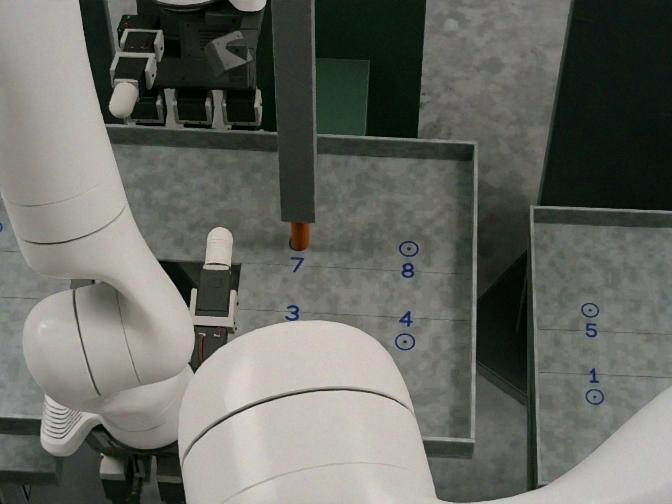

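Scene clock: 243.37 s.
Joint torques (N m): arm1=[10.51 -38.77 -4.47 -15.12 9.58 7.7 0.93] | arm2=[-0.01 -0.99 -0.56 -7.57 0.01 -0.09 -0.26] | arm3=[0.7 -17.53 1.99 -0.13 0.11 0.05 0.25] | arm4=[-12.99 -34.04 -11.86 -14.93 -3.7 11.41 -1.25]
Motor temperatures (°C): arm1=[36 42 32 35 40 47 44] | arm2=[30 31 32 33 41 41 40] | arm3=[35 34 29 30 37 47 40] | arm4=[35 40 34 34 36 50 42]
Flange force (N): arm1=[-4.4 -40.3 -5.6] | arm2=[0.1 -3.6 -0.4] | arm3=[-2.5 1.8 -4.2] | arm4=[0.5 -38.0 -10.4]
Joint velocities: within noise
arm1.joint_positions: joint1_rad=-1.153 joint2_rad=+1.614 joint3_rad=-1.024 joint4_rad=+1.855 joint5_rad=+2.070 joint6_rad=+1.243 joint7_rad=+3.970 hand_index_mcp=+1.001 hand_index_abd=+0.020 hand_index_pip=+0.549 hand_index_dip=-0.909 hand_middle_mcp=+1.001 hand_middle_abd=+0.003 hand_middle_pip=+0.551 hand_middle_dip=-0.907 hand_ring_mcp=+1.000 hand_ring_abd=+0.009 hand_ring_pip=+0.551 hand_ring_dip=-0.911 hand_thumb_cmc=-0.561 hand_thumb_axl=+0.677 hand_thumb_mcp=+0.216 hand_thumb_ipl=+0.168 hand_current_limit=+0.400 hand_speed=-0.600
arm1.joint_status: not commanded
arm1.hand_state: goal,goal,goal,goal,goal,goal,goal,goal,goal,goal,goal,goal,goal,goal,goal,goal
arm1.index_mcp_current_ma: -11
arm1.index_abd_current_ma: 10
arm1.index_pip_current_ma: 16
arm1.index_dip_current_ma: -1
arm1.middle_mcp_current_ma: 3
arm1.middle_abd_current_ma: 6
arm1.middle_pip_current_ma: 5
arm1.middle_dip_current_ma: 4
arm1.ring_mcp_current_ma: 12
arm1.ring_abd_current_ma: 10
arm1.ring_pip_current_ma: 18
arm1.ring_dip_current_ma: 9
arm1.thumb_cmc_current_ma: 4
arm1.thumb_axl_current_ma: 7
arm1.thumb_mcp_current_ma: 0
arm1.thumb_ipl_current_ma: 7
arm1.hand_goal_index_mcp: 1.000
arm1.hand_goal_index_abd: 0.000
arm1.hand_goal_index_pip: 0.560
arm1.hand_goal_index_dip: -0.920
arm1.hand_goal_middle_mcp: 1.000
arm1.hand_goal_middle_abd: 0.000
arm1.hand_goal_middle_pip: 0.560
arm1.hand_goal_middle_dip: -0.920
arm1.hand_goal_ring_mcp: 1.000
arm1.hand_goal_ring_abd: 0.000
arm1.hand_goal_ring_pip: 0.560
arm1.hand_goal_ring_dip: -0.920
arm1.hand_goal_thumb_cmc: -0.570
arm1.hand_goal_thumb_axl: 0.678
arm1.hand_goal_thumb_mcp: 0.226
arm1.hand_goal_thumb_ipl: 0.168
arm1.hand: x=-0.1290 y=+0.0388 z=+0.9005 quat_wxyz=(-0.156, -0.988, +0.002, -0.012)
arm1.hand_target: x=-0.1290 y=+0.0388 z=+0.9005 quat_wxyz=(-0.156, -0.988, +0.002, -0.012)
arm1.hand_status: done (0.000 m and 0.0 deg from the pose sent, 0.014 m and 0.0 deg at the start)
arm2.joint_positions: joint1_rad=+0.337 joint2_rad=-0.359 joint3_rad=-0.117 joint4_rad=+1.459 joint5_rad=-0.012 joint6_rad=+2.047 joint7_rad=+1.614 hand_index_mcp=+0.753 hand_index_abd=+0.000 hand_index_pip=+0.577 hand_index_dip=+0.696 hand_middle_mcp=+0.753 hand_middle_abd=+0.000 hand_middle_pip=+0.577 hand_middle_dip=+0.696 hand_ring_mcp=+0.753 hand_ring_abd=+0.000 hand_ring_pip=+0.577 hand_ring_dip=+0.696 hand_thumb_cmc=+0.714 hand_thumb_axl=+0.677 hand_thumb_mcp=+0.224 hand_thumb_ipl=+0.168 hand_current_limit=+0.400 hand_speed=-0.600
arm2.joint_status: not commanded
arm2.hand_state: goal,goal,goal,goal,goal,goal,goal,goal,goal,goal,goal,goal,goal,goal,goal,goal
arm2.index_mcp_current_ma: -10
arm2.index_abd_current_ma: -5
arm2.index_pip_current_ma: 9
arm2.index_dip_current_ma: -4
arm2.middle_mcp_current_ma: 9
arm2.middle_abd_current_ma: -1
arm2.middle_pip_current_ma: -2
arm2.middle_dip_current_ma: -1
arm2.ring_mcp_current_ma: 1
arm2.ring_abd_current_ma: 2
arm2.ring_pip_current_ma: 10
arm2.ring_dip_current_ma: 1
arm2.thumb_cmc_current_ma: 8
arm2.thumb_axl_current_ma: 8
arm2.thumb_mcp_current_ma: -3
arm2.thumb_ipl_current_ma: -5
arm2.hand_goal_index_mcp: 0.754
arm2.hand_goal_index_abd: 0.000
arm2.hand_goal_index_pip: 0.576
arm2.hand_goal_index_dip: 0.696
arm2.hand_goal_middle_mcp: 0.754
arm2.hand_goal_middle_abd: 0.000
arm2.hand_goal_middle_pip: 0.576
arm2.hand_goal_middle_dip: 0.696
arm2.hand_goal_ring_mcp: 0.754
arm2.hand_goal_ring_abd: 0.000
arm2.hand_goal_ring_pip: 0.576
arm2.hand_goal_ring_dip: 0.696
arm2.hand_goal_thumb_cmc: 0.714
arm2.hand_goal_thumb_axl: 0.678
arm2.hand_goal_thumb_mcp: 0.226
arm2.hand_goal_thumb_ipl: 0.168
arm2.hand: x=+0.6049 y=+0.4134 z=+1.5951 quat_wxyz=(-0.015, +0.402, +0.915, -0.017)
arm2.hand_target: x=+0.6049 y=+0.4134 z=+1.5951 quat_wxyz=(-0.015, +0.402, +0.915, -0.017)
arm2.hand_status: not commanded
arm3.joint_positions: joint1_rad=-2.696 joint2_rad=+1.311 joint3_rad=+0.009 joint4_rad=+1.660 joint5_rad=-0.114 joint6_rad=+0.178 joint7_rad=+1.425 hand_index_mcp=+0.150 hand_index_abd=+0.000 hand_index_pip=-0.476 hand_index_dip=+0.008 hand_middle_mcp=+0.753 hand_middle_abd=-0.008 hand_middle_pip=+0.577 hand_middle_dip=+0.703 hand_ring_mcp=+0.152 hand_ring_abd=+0.000 hand_ring_pip=-0.470 hand_ring_dip=+0.008 hand_thumb_cmc=-0.574 hand_thumb_axl=+0.677 hand_thumb_mcp=+0.216 hand_thumb_ipl=+0.168 hand_current_limit=+0.400 hand_speed=-0.600
arm3.joint_status: not commanded
arm3.hand_state: blocked,goal,blocked,goal,goal,goal,goal,goal,blocked,goal,blocked,goal,goal,goal,goal,goal
arm3.index_mcp_current_ma: 5
arm3.index_abd_current_ma: 6
arm3.index_pip_current_ma: 8
arm3.index_dip_current_ma: -10
arm3.middle_mcp_current_ma: 3
arm3.middle_abd_current_ma: 4
arm3.middle_pip_current_ma: 8
arm3.middle_dip_current_ma: -10
arm3.ring_mcp_current_ma: 3
arm3.ring_abd_current_ma: 11
arm3.ring_pip_current_ma: 4
arm3.ring_dip_current_ma: -3
arm3.thumb_cmc_current_ma: 1
arm3.thumb_axl_current_ma: 1
arm3.thumb_mcp_current_ma: -6
arm3.thumb_ipl_current_ma: -6
arm3.hand_goal_index_mcp: 0.100
arm3.hand_goal_index_abd: 0.000
arm3.hand_goal_index_pip: -0.500
arm3.hand_goal_index_dip: 0.000
arm3.hand_goal_middle_mcp: 0.754
arm3.hand_goal_middle_abd: 0.000
arm3.hand_goal_middle_pip: 0.576
arm3.hand_goal_middle_dip: 0.696
arm3.hand_goal_ring_mcp: 0.100
arm3.hand_goal_ring_abd: 0.000
arm3.hand_goal_ring_pip: -0.500
arm3.hand_goal_ring_dip: 0.000
arm3.hand_goal_thumb_cmc: -0.570
arm3.hand_goal_thumb_axl: 0.678
arm3.hand_goal_thumb_mcp: 0.226
arm3.hand_goal_thumb_ipl: 0.168
arm3.hand: x=-0.0250 y=-0.6570 z=+0.8600 quat_wxyz=(+0.000, -1.000, +0.000, +0.000)
arm3.hand_target: x=-0.0250 y=-0.6570 z=+0.8600 quat_wxyz=(+0.000, -1.000, +0.000, +0.000)
arm3.hand_status: done (0.000 m and 0.0 deg from the pose sent, 0.020 m and 0.0 deg at the start)
arm4.joint_positions: joint1_rad=+1.659 joint2_rad=+1.410 joint3_rad=+0.415 joint4_rad=+1.834 joint5_rad=-2.051 joint6_rad=+0.701 joint7_rad=+2.852 hand_index_mcp=+0.998 hand_index_abd=-0.011 hand_index_pip=+0.561 hand_index_dip=-0.915 hand_middle_mcp=+1.000 hand_middle_abd=+0.003 hand_middle_pip=+0.559 hand_middle_dip=-0.913 hand_ring_mcp=+1.002 hand_ring_abd=-0.016 hand_ring_pip=+0.561 hand_ring_dip=-0.914 hand_thumb_cmc=-0.567 hand_thumb_axl=+0.677 hand_thumb_mcp=+0.220 hand_thumb_ipl=+0.168 hand_current_limit=+0.400 hand_speed=-0.600
arm4.joint_status: not commanded
arm4.hand_state: goal,goal,goal,goal,goal,goal,goal,goal,goal,goal,goal,goal,goal,goal,goal,goal
arm4.index_mcp_current_ma: -1
arm4.index_abd_current_ma: 7
arm4.index_pip_current_ma: -4
arm4.index_dip_current_ma: 0
arm4.middle_mcp_current_ma: 11
arm4.middle_abd_current_ma: -9
arm4.middle_pip_current_ma: -16
arm4.middle_dip_current_ma: -7
arm4.ring_mcp_current_ma: -1
arm4.ring_abd_current_ma: 1
arm4.ring_pip_current_ma: -8
arm4.ring_dip_current_ma: 15
arm4.thumb_cmc_current_ma: 6
arm4.thumb_axl_current_ma: 5
arm4.thumb_mcp_current_ma: -1
arm4.thumb_ipl_current_ma: -2
arm4.hand_goal_index_mcp: 1.000
arm4.hand_goal_index_abd: 0.000
arm4.hand_goal_index_pip: 0.560
arm4.hand_goal_index_dip: -0.920
arm4.hand_goal_middle_mcp: 1.000
arm4.hand_goal_middle_abd: 0.000
arm4.hand_goal_middle_pip: 0.560
arm4.hand_goal_middle_dip: -0.920
arm4.hand_goal_ring_mcp: 1.000
arm4.hand_goal_ring_abd: 0.000
arm4.hand_goal_ring_pip: 0.560
arm4.hand_goal_ring_dip: -0.920
arm4.hand_goal_thumb_cmc: -0.570
arm4.hand_goal_thumb_axl: 0.678
arm4.hand_goal_thumb_mcp: 0.226
arm4.hand_goal_thumb_ipl: 0.168
arm4.hand: x=-0.0650 y=-0.1352 z=+0.9021 quat_wxyz=(+0.012, -0.002, +0.988, +0.156)
arm4.hand_target: x=-0.0650 y=-0.1352 z=+0.9021 quat_wxyz=(+0.012, -0.002, +0.988, +0.156)
arm4.hand_status: done (0.000 m and 0.0 deg from the pose sent, 0.014 m and 0.0 deg at the start)
wait: 1.20 s; at rest by 0.27 s

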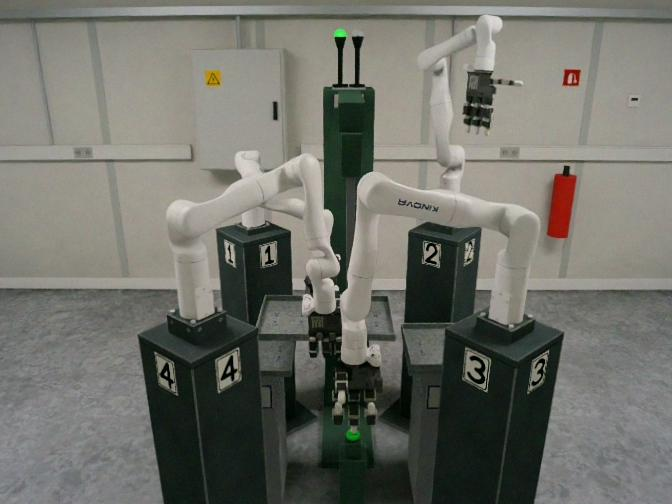

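Scaled by 5.040.

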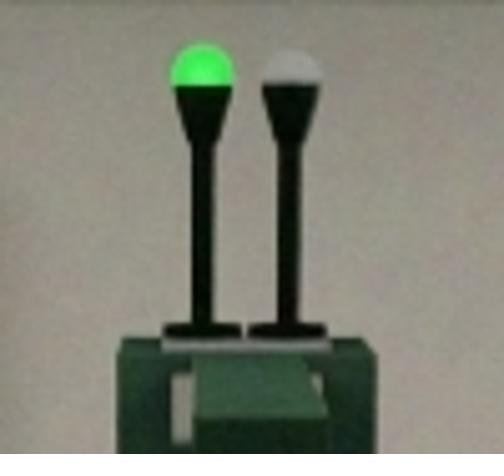

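>>> move(
  arm1={"target": [-0.1240, 0.0700, 0.9142, 0.1564, 0.98763, -0.00191, 0.01207], "speed": 0.08},
  arm4={"target": [-0.0600, -0.1040, 0.9158, 0.01207, -0.00191, 0.98763, 0.15639], "speed": 0.08},
  arm3={"target": [-0.0250, -0.6570, 0.8800, 0, 1, 0, 0], "speed": 0.06},
  cameras=["cam_front", "cam_tips", "cam_east"],
)

Scene clock: 250.07 s.
Joint torques (N m): arm1=[10.55 -37.45 -4.01 -13.57 8.84 8.27 0.81] | arm2=[-0.04 -0.99 -0.65 -7.56 0.07 -0.07 -0.27] | arm3=[0.73 -19.08 2.09 -0.32 0.12 0.14 0.24] | arm4=[-12.61 -34.62 -11.02 -15.96 -4.34 10.63 -1.27]
Motor temperatures (°C): arm1=[36 42 32 35 40 47 44] | arm2=[30 31 32 33 41 41 40] | arm3=[35 34 29 30 37 47 40] | arm4=[36 41 34 34 36 50 42]
Flange force (N): arm1=[-4.4 -39.7 -4.2] | arm2=[0.1 -3.8 -0.3] | arm3=[-2.8 1.9 -0.4] | arm4=[0.6 -36.9 -9.1]
move: arm1 done; arm3 done; arm4 done
Joint velocities: within noise
arm1.joint_positions: joint1_rad=-1.199 joint2_rad=+1.605 joint3_rad=-1.052 joint4_rad=+1.919 joint5_rad=+2.057 joint6_rad=+1.304 joint7_rad=+3.885 hand_index_mcp=+1.001 hand_index_abd=+0.021 hand_index_pip=+0.549 hand_index_dip=-0.909 hand_middle_mcp=+1.001 hand_middle_abd=+0.004 hand_middle_pip=+0.551 hand_middle_dip=-0.907 hand_ring_mcp=+1.000 hand_ring_abd=+0.009 hand_ring_pip=+0.551 hand_ring_dip=-0.911 hand_thumb_cmc=-0.561 hand_thumb_axl=+0.677 hand_thumb_mcp=+0.216 hand_thumb_ipl=+0.168 hand_current_limit=+0.400 hand_speed=-0.600
arm1.joint_status: not commanded
arm1.hand_state: goal,blocked,goal,goal,goal,goal,goal,goal,goal,goal,goal,goal,goal,goal,goal,goal
arm1.index_mcp_current_ma: -7
arm1.index_abd_current_ma: 3
arm1.index_pip_current_ma: 12
arm1.index_dip_current_ma: -3
arm1.middle_mcp_current_ma: 8
arm1.middle_abd_current_ma: -3
arm1.middle_pip_current_ma: 8
arm1.middle_dip_current_ma: 5
arm1.ring_mcp_current_ma: 9
arm1.ring_abd_current_ma: 14
arm1.ring_pip_current_ma: 5
arm1.ring_dip_current_ma: 7
arm1.thumb_cmc_current_ma: -3
arm1.thumb_axl_current_ma: -6
arm1.thumb_mcp_current_ma: -3
arm1.thumb_ipl_current_ma: 3
arm1.hand_goal_index_mcp: 1.000
arm1.hand_goal_index_abd: 0.000
arm1.hand_goal_index_pip: 0.560
arm1.hand_goal_index_dip: -0.920
arm1.hand_goal_middle_mcp: 1.000
arm1.hand_goal_middle_abd: 0.000
arm1.hand_goal_middle_pip: 0.560
arm1.hand_goal_middle_dip: -0.920
arm1.hand_goal_ring_mcp: 1.000
arm1.hand_goal_ring_abd: 0.000
arm1.hand_goal_ring_pip: 0.560
arm1.hand_goal_ring_dip: -0.920
arm1.hand_goal_thumb_cmc: -0.570
arm1.hand_goal_thumb_axl: 0.678
arm1.hand_goal_thumb_mcp: 0.226
arm1.hand_goal_thumb_ipl: 0.168
arm1.hand: x=-0.1240 y=+0.0700 z=+0.9142 quat_wxyz=(-0.156, -0.988, +0.002, -0.012)
arm1.hand_target: x=-0.1240 y=+0.0700 z=+0.9142 quat_wxyz=(-0.156, -0.988, +0.002, -0.012)
arm1.hand_status: done (0.000 m and 0.0 deg from the pose sent, 0.034 m and 0.0 deg at the start)
arm2: as last shown
arm2.index_mcp_current_ma: -7
arm2.index_pip_current_ma: 10
arm2.index_dip_current_ma: 1
arm2.middle_mcp_current_ma: 6
arm2.middle_abd_current_ma: -7
arm2.middle_pip_current_ma: -1
arm2.middle_dip_current_ma: 1
arm2.ring_mcp_current_ma: 0
arm2.ring_abd_current_ma: 9
arm2.ring_pip_current_ma: 14
arm2.ring_dip_current_ma: -2
arm2.thumb_cmc_current_ma: 7
arm2.thumb_axl_current_ma: 7
arm2.thumb_mcp_current_ma: -6
arm2.thumb_ipl_current_ma: -4
arm3.joint_positions: joint1_rad=-2.697 joint2_rad=+1.264 joint3_rad=+0.011 joint4_rad=+1.689 joint5_rad=-0.114 joint6_rad=+0.197 joint7_rad=+1.425 hand_index_mcp=+0.150 hand_index_abd=+0.000 hand_index_pip=-0.476 hand_index_dip=+0.008 hand_middle_mcp=+0.753 hand_middle_abd=-0.008 hand_middle_pip=+0.577 hand_middle_dip=+0.703 hand_ring_mcp=+0.152 hand_ring_abd=+0.000 hand_ring_pip=-0.470 hand_ring_dip=+0.008 hand_thumb_cmc=-0.574 hand_thumb_axl=+0.677 hand_thumb_mcp=+0.216 hand_thumb_ipl=+0.168 hand_current_limit=+0.400 hand_speed=-0.600
arm3.joint_status: not commanded
arm3.hand_state: blocked,goal,blocked,goal,goal,goal,goal,goal,blocked,goal,blocked,goal,goal,goal,goal,goal
arm3.index_mcp_current_ma: 11
arm3.index_abd_current_ma: 13
arm3.index_pip_current_ma: 9
arm3.index_dip_current_ma: -9
arm3.middle_mcp_current_ma: 4
arm3.middle_abd_current_ma: 2
arm3.middle_pip_current_ma: 2
arm3.middle_dip_current_ma: -13
arm3.ring_mcp_current_ma: -3
arm3.ring_abd_current_ma: 6
arm3.ring_pip_current_ma: 6
arm3.ring_dip_current_ma: 0
arm3.thumb_cmc_current_ma: -3
arm3.thumb_axl_current_ma: -6
arm3.thumb_mcp_current_ma: -4
arm3.thumb_ipl_current_ma: -11
arm3.hand_goal_index_mcp: 0.100
arm3.hand_goal_index_abd: 0.000
arm3.hand_goal_index_pip: -0.500
arm3.hand_goal_index_dip: 0.000
arm3.hand_goal_middle_mcp: 0.754
arm3.hand_goal_middle_abd: 0.000
arm3.hand_goal_middle_pip: 0.576
arm3.hand_goal_middle_dip: 0.696
arm3.hand_goal_ring_mcp: 0.100
arm3.hand_goal_ring_abd: 0.000
arm3.hand_goal_ring_pip: -0.500
arm3.hand_goal_ring_dip: 0.000
arm3.hand_goal_thumb_cmc: -0.570
arm3.hand_goal_thumb_axl: 0.678
arm3.hand_goal_thumb_mcp: 0.226
arm3.hand_goal_thumb_ipl: 0.168
arm3.hand: x=-0.0250 y=-0.6570 z=+0.8800 quat_wxyz=(+0.000, -1.000, +0.000, +0.000)
arm3.hand_target: x=-0.0250 y=-0.6570 z=+0.8800 quat_wxyz=(+0.000, -1.000, +0.000, +0.000)
arm3.hand_status: done (0.000 m and 0.0 deg from the pose sent, 0.020 m and 0.0 deg at the start)
arm4.joint_positions: joint1_rad=+1.627 joint2_rad=+1.366 joint3_rad=+0.394 joint4_rad=+1.794 joint5_rad=-1.977 joint6_rad=+0.641 joint7_rad=+2.734 hand_index_mcp=+0.998 hand_index_abd=-0.011 hand_index_pip=+0.562 hand_index_dip=-0.915 hand_middle_mcp=+1.000 hand_middle_abd=+0.003 hand_middle_pip=+0.560 hand_middle_dip=-0.913 hand_ring_mcp=+1.002 hand_ring_abd=-0.017 hand_ring_pip=+0.561 hand_ring_dip=-0.914 hand_thumb_cmc=-0.568 hand_thumb_axl=+0.677 hand_thumb_mcp=+0.220 hand_thumb_ipl=+0.168 hand_current_limit=+0.400 hand_speed=-0.600
arm4.joint_status: not commanded
arm4.hand_state: goal,goal,goal,goal,goal,goal,goal,goal,goal,goal,goal,goal,goal,goal,goal,goal
arm4.index_mcp_current_ma: -1
arm4.index_abd_current_ma: -3
arm4.index_pip_current_ma: -2
arm4.index_dip_current_ma: -9
arm4.middle_mcp_current_ma: 8
arm4.middle_abd_current_ma: -4
arm4.middle_pip_current_ma: 1
arm4.middle_dip_current_ma: 3
arm4.ring_mcp_current_ma: -5
arm4.ring_abd_current_ma: 8
arm4.ring_pip_current_ma: 3
arm4.ring_dip_current_ma: 1
arm4.thumb_cmc_current_ma: -2
arm4.thumb_axl_current_ma: -3
arm4.thumb_mcp_current_ma: -2
arm4.thumb_ipl_current_ma: 3
arm4.hand_goal_index_mcp: 1.000
arm4.hand_goal_index_abd: 0.000
arm4.hand_goal_index_pip: 0.560
arm4.hand_goal_index_dip: -0.920
arm4.hand_goal_middle_mcp: 1.000
arm4.hand_goal_middle_abd: 0.000
arm4.hand_goal_middle_pip: 0.560
arm4.hand_goal_middle_dip: -0.920
arm4.hand_goal_ring_mcp: 1.000
arm4.hand_goal_ring_abd: 0.000
arm4.hand_goal_ring_pip: 0.560
arm4.hand_goal_ring_dip: -0.920
arm4.hand_goal_thumb_cmc: -0.570
arm4.hand_goal_thumb_axl: 0.678
arm4.hand_goal_thumb_mcp: 0.226
arm4.hand_goal_thumb_ipl: 0.168
arm4.hand: x=-0.0600 y=-0.1040 z=+0.9158 quat_wxyz=(+0.012, -0.002, +0.988, +0.156)
arm4.hand_target: x=-0.0600 y=-0.1040 z=+0.9158 quat_wxyz=(+0.012, -0.002, +0.988, +0.156)
arm4.hand_status: done (0.000 m and 0.0 deg from the pose sent, 0.034 m and 0.0 deg at the start)
pictures: cam_east, cam_front, cam_tips

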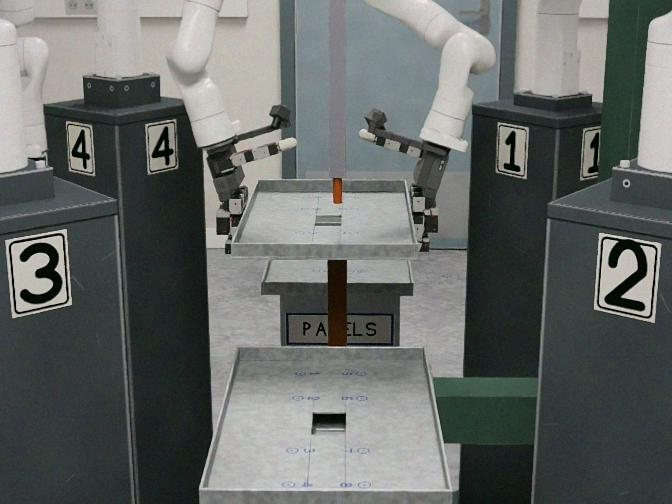

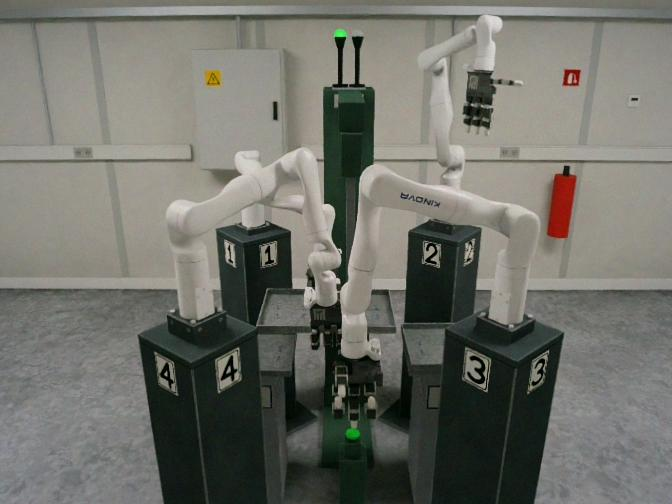

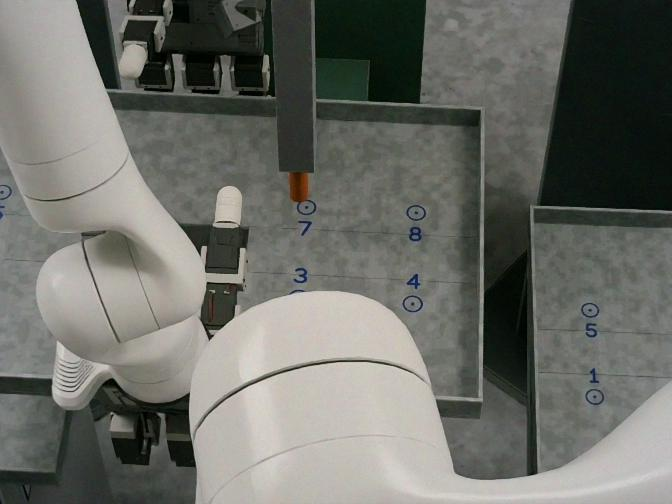

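>>> move(
  arm1={"target": [0.0540, 0.0700, 0.9142, 0.1564, 0.98763, -0.00191, 0.01207], "speed": 0.11},
  arm4={"target": [0.1180, -0.1040, 0.9158, 0.01207, -0.00191, 0.98763, 0.15639], "speed": 0.11},
  cameras=["cam_front", "cam_tips", "cam_east"],
)

Scene clock: 256.83 s.
Joint torques (N m): arm1=[13.72 -36.87 -1.78 -12.51 8.78 4.68 0.75] | arm2=[0.01 -0.9 -0.63 -7.52 0.08 -0.11 -0.3] | arm3=[0.67 -19.09 2.01 -0.36 0.14 0.14 0.21] | arm4=[-15.28 -35.07 -8.3 -15.61 -7.69 4.39 -1.2]
Motor temperatures (°C): arm1=[36 43 32 35 40 47 44] | arm2=[30 31 32 33 41 41 40] | arm3=[35 34 29 30 37 47 40] | arm4=[36 41 34 34 36 50 42]
Flange force (N): arm1=[-4.4 -31.4 -3.1] | arm2=[0.3 -3.8 -0.5] | arm3=[-2.7 1.7 -0.5] | arm4=[1.9 -30.1 -6.8]
move: arm1 done; arm4 done
Joint velocities: within noise
arm1.joint_positions: joint1_rad=-1.535 joint2_rad=+1.643 joint3_rad=-1.163 joint4_rad=+1.354 joint5_rad=+1.860 joint6_rad=+1.288 joint7_rad=+4.155 hand_index_mcp=+1.001 hand_index_abd=+0.046 hand_index_pip=+0.549 hand_index_dip=-0.909 hand_middle_mcp=+1.001 hand_middle_abd=-0.003 hand_middle_pip=+0.553 hand_middle_dip=-0.907 hand_ring_mcp=+1.000 hand_ring_abd=+0.014 hand_ring_pip=+0.570 hand_ring_dip=-0.908 hand_thumb_cmc=-0.561 hand_thumb_axl=+0.677 hand_thumb_mcp=+0.216 hand_thumb_ipl=+0.168 hand_current_limit=+0.400 hand_speed=-0.600
arm1.joint_status: not commanded
arm1.hand_state: goal,blocked,goal,goal,goal,goal,goal,goal,goal,goal,goal,goal,goal,goal,goal,goal
arm1.index_mcp_current_ma: -5
arm1.index_abd_current_ma: 17
arm1.index_pip_current_ma: 12
arm1.index_dip_current_ma: 2
arm1.middle_mcp_current_ma: -4
arm1.middle_abd_current_ma: 5
arm1.middle_pip_current_ma: -2
arm1.middle_dip_current_ma: 5
arm1.ring_mcp_current_ma: 5
arm1.ring_abd_current_ma: 2
arm1.ring_pip_current_ma: 11
arm1.ring_dip_current_ma: 7
arm1.thumb_cmc_current_ma: -5
arm1.thumb_axl_current_ma: -1
arm1.thumb_mcp_current_ma: -3
arm1.thumb_ipl_current_ma: 1
arm1.hand_goal_index_mcp: 1.000
arm1.hand_goal_index_abd: 0.000
arm1.hand_goal_index_pip: 0.560
arm1.hand_goal_index_dip: -0.920
arm1.hand_goal_middle_mcp: 1.000
arm1.hand_goal_middle_abd: 0.000
arm1.hand_goal_middle_pip: 0.560
arm1.hand_goal_middle_dip: -0.920
arm1.hand_goal_ring_mcp: 1.000
arm1.hand_goal_ring_abd: 0.000
arm1.hand_goal_ring_pip: 0.560
arm1.hand_goal_ring_dip: -0.920
arm1.hand_goal_thumb_cmc: -0.570
arm1.hand_goal_thumb_axl: 0.678
arm1.hand_goal_thumb_mcp: 0.226
arm1.hand_goal_thumb_ipl: 0.168
arm1.hand: x=+0.0540 y=+0.0700 z=+0.9142 quat_wxyz=(-0.156, -0.988, +0.002, -0.012)
arm1.hand_target: x=+0.0540 y=+0.0700 z=+0.9142 quat_wxyz=(-0.156, -0.988, +0.002, -0.012)
arm1.hand_status: done (0.000 m and 0.0 deg from the pose sent, 0.178 m and 0.0 deg at the start)
arm2, arm3: as last shown
arm2.index_mcp_current_ma: -10
arm2.index_abd_current_ma: -6
arm2.index_pip_current_ma: 11
arm2.index_dip_current_ma: -1
arm2.middle_mcp_current_ma: 11
arm2.middle_abd_current_ma: -4
arm2.middle_pip_current_ma: -4
arm2.middle_dip_current_ma: -2
arm2.ring_mcp_current_ma: 5
arm2.ring_abd_current_ma: 4
arm2.ring_pip_current_ma: 8
arm2.ring_dip_current_ma: -1
arm2.thumb_cmc_current_ma: 6
arm2.thumb_mcp_current_ma: -3
arm2.thumb_ipl_current_ma: -3
arm3.index_mcp_current_ma: 4
arm3.index_abd_current_ma: 12
arm3.index_pip_current_ma: 13
arm3.middle_mcp_current_ma: 10
arm3.middle_abd_current_ma: -2
arm3.middle_pip_current_ma: 10
arm3.middle_dip_current_ma: -2
arm3.ring_mcp_current_ma: 0
arm3.ring_abd_current_ma: 3
arm3.ring_pip_current_ma: 3
arm3.ring_dip_current_ma: -5
arm3.thumb_cmc_current_ma: 1
arm3.thumb_axl_current_ma: -1
arm3.thumb_mcp_current_ma: -10
arm3.thumb_ipl_current_ma: -6
arm4.joint_positions: joint1_rad=+1.803 joint2_rad=+1.508 joint3_rad=+0.577 joint4_rad=+1.169 joint5_rad=-1.398 joint6_rad=+0.812 joint7_rad=+2.069 hand_index_mcp=+0.998 hand_index_abd=-0.007 hand_index_pip=+0.563 hand_index_dip=-0.915 hand_middle_mcp=+1.000 hand_middle_abd=+0.003 hand_middle_pip=+0.560 hand_middle_dip=-0.913 hand_ring_mcp=+1.001 hand_ring_abd=-0.037 hand_ring_pip=+0.561 hand_ring_dip=-0.914 hand_thumb_cmc=-0.567 hand_thumb_axl=+0.677 hand_thumb_mcp=+0.220 hand_thumb_ipl=+0.168 hand_current_limit=+0.400 hand_speed=-0.600
arm4.joint_status: not commanded
arm4.hand_state: goal,goal,goal,goal,goal,goal,goal,goal,goal,blocked,goal,goal,goal,goal,goal,goal
arm4.index_mcp_current_ma: 6
arm4.index_abd_current_ma: -3
arm4.index_pip_current_ma: 0
arm4.index_dip_current_ma: 4
arm4.middle_mcp_current_ma: -4
arm4.middle_abd_current_ma: 10
arm4.middle_pip_current_ma: -15
arm4.middle_dip_current_ma: 7
arm4.ring_mcp_current_ma: -1
arm4.ring_abd_current_ma: -13
arm4.ring_pip_current_ma: -22
arm4.ring_dip_current_ma: -6
arm4.thumb_cmc_current_ma: 11
arm4.thumb_axl_current_ma: 2
arm4.thumb_mcp_current_ma: 15
arm4.thumb_ipl_current_ma: 3
arm4.hand_goal_index_mcp: 1.000
arm4.hand_goal_index_abd: 0.000
arm4.hand_goal_index_pip: 0.560
arm4.hand_goal_index_dip: -0.920
arm4.hand_goal_middle_mcp: 1.000
arm4.hand_goal_middle_abd: 0.000
arm4.hand_goal_middle_pip: 0.560
arm4.hand_goal_middle_dip: -0.920
arm4.hand_goal_ring_mcp: 1.000
arm4.hand_goal_ring_abd: 0.000
arm4.hand_goal_ring_pip: 0.560
arm4.hand_goal_ring_dip: -0.920
arm4.hand_goal_thumb_cmc: -0.570
arm4.hand_goal_thumb_axl: 0.678
arm4.hand_goal_thumb_mcp: 0.226
arm4.hand_goal_thumb_ipl: 0.168
arm4.hand: x=+0.1180 y=-0.1040 z=+0.9158 quat_wxyz=(+0.012, -0.002, +0.988, +0.156)
arm4.hand_target: x=+0.1180 y=-0.1040 z=+0.9158 quat_wxyz=(+0.012, -0.002, +0.988, +0.156)
arm4.hand_status: done (0.000 m and 0.0 deg from the pose sent, 0.178 m and 0.0 deg at the start)
pictures: cam_east, cam_front, cam_tips

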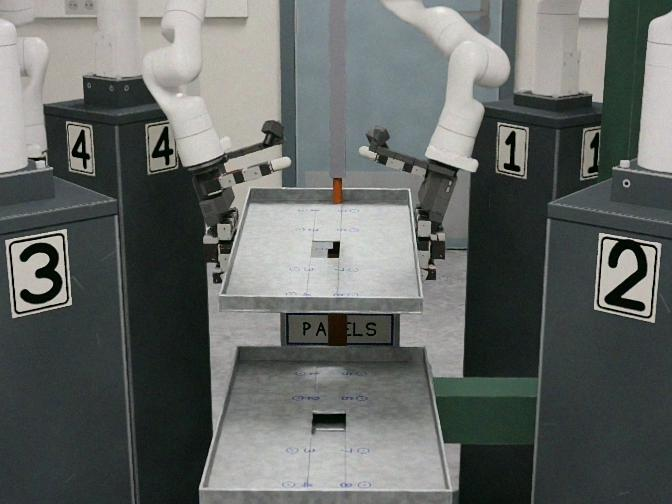

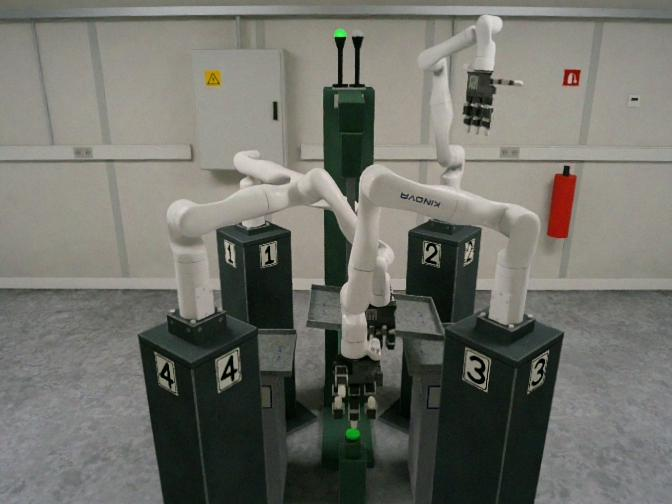

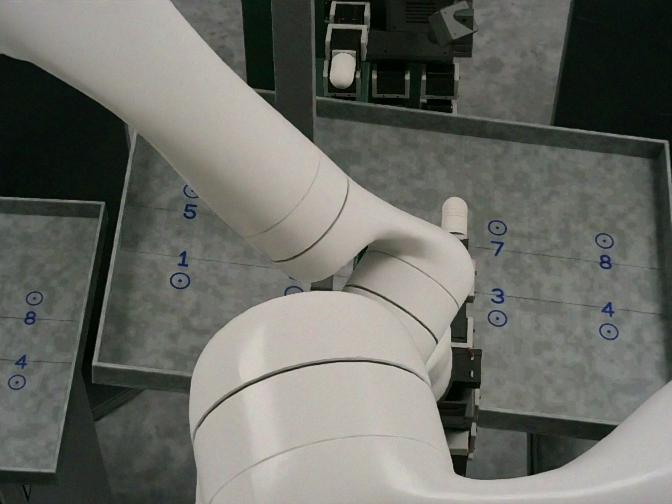

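>>> zoom_image(
  camera="cam_front",
  region=[290, 270, 460, 350],
)

>>> zoom_image(
  camera="cam_tips",
  region=[90, 80, 590, 450],
)

Scaled by 2.965.

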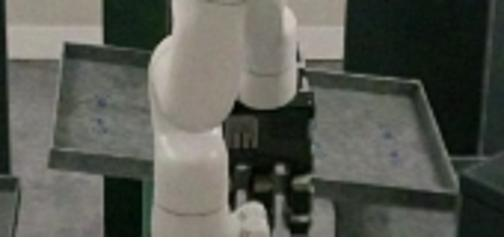

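Scaled by 1.008.

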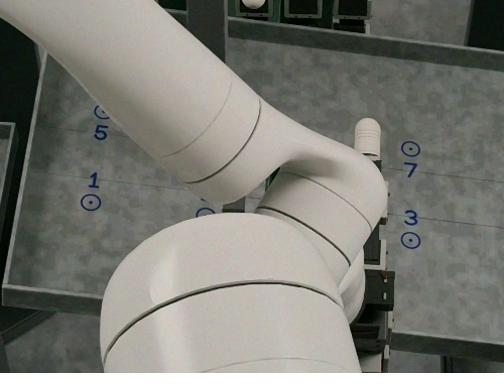

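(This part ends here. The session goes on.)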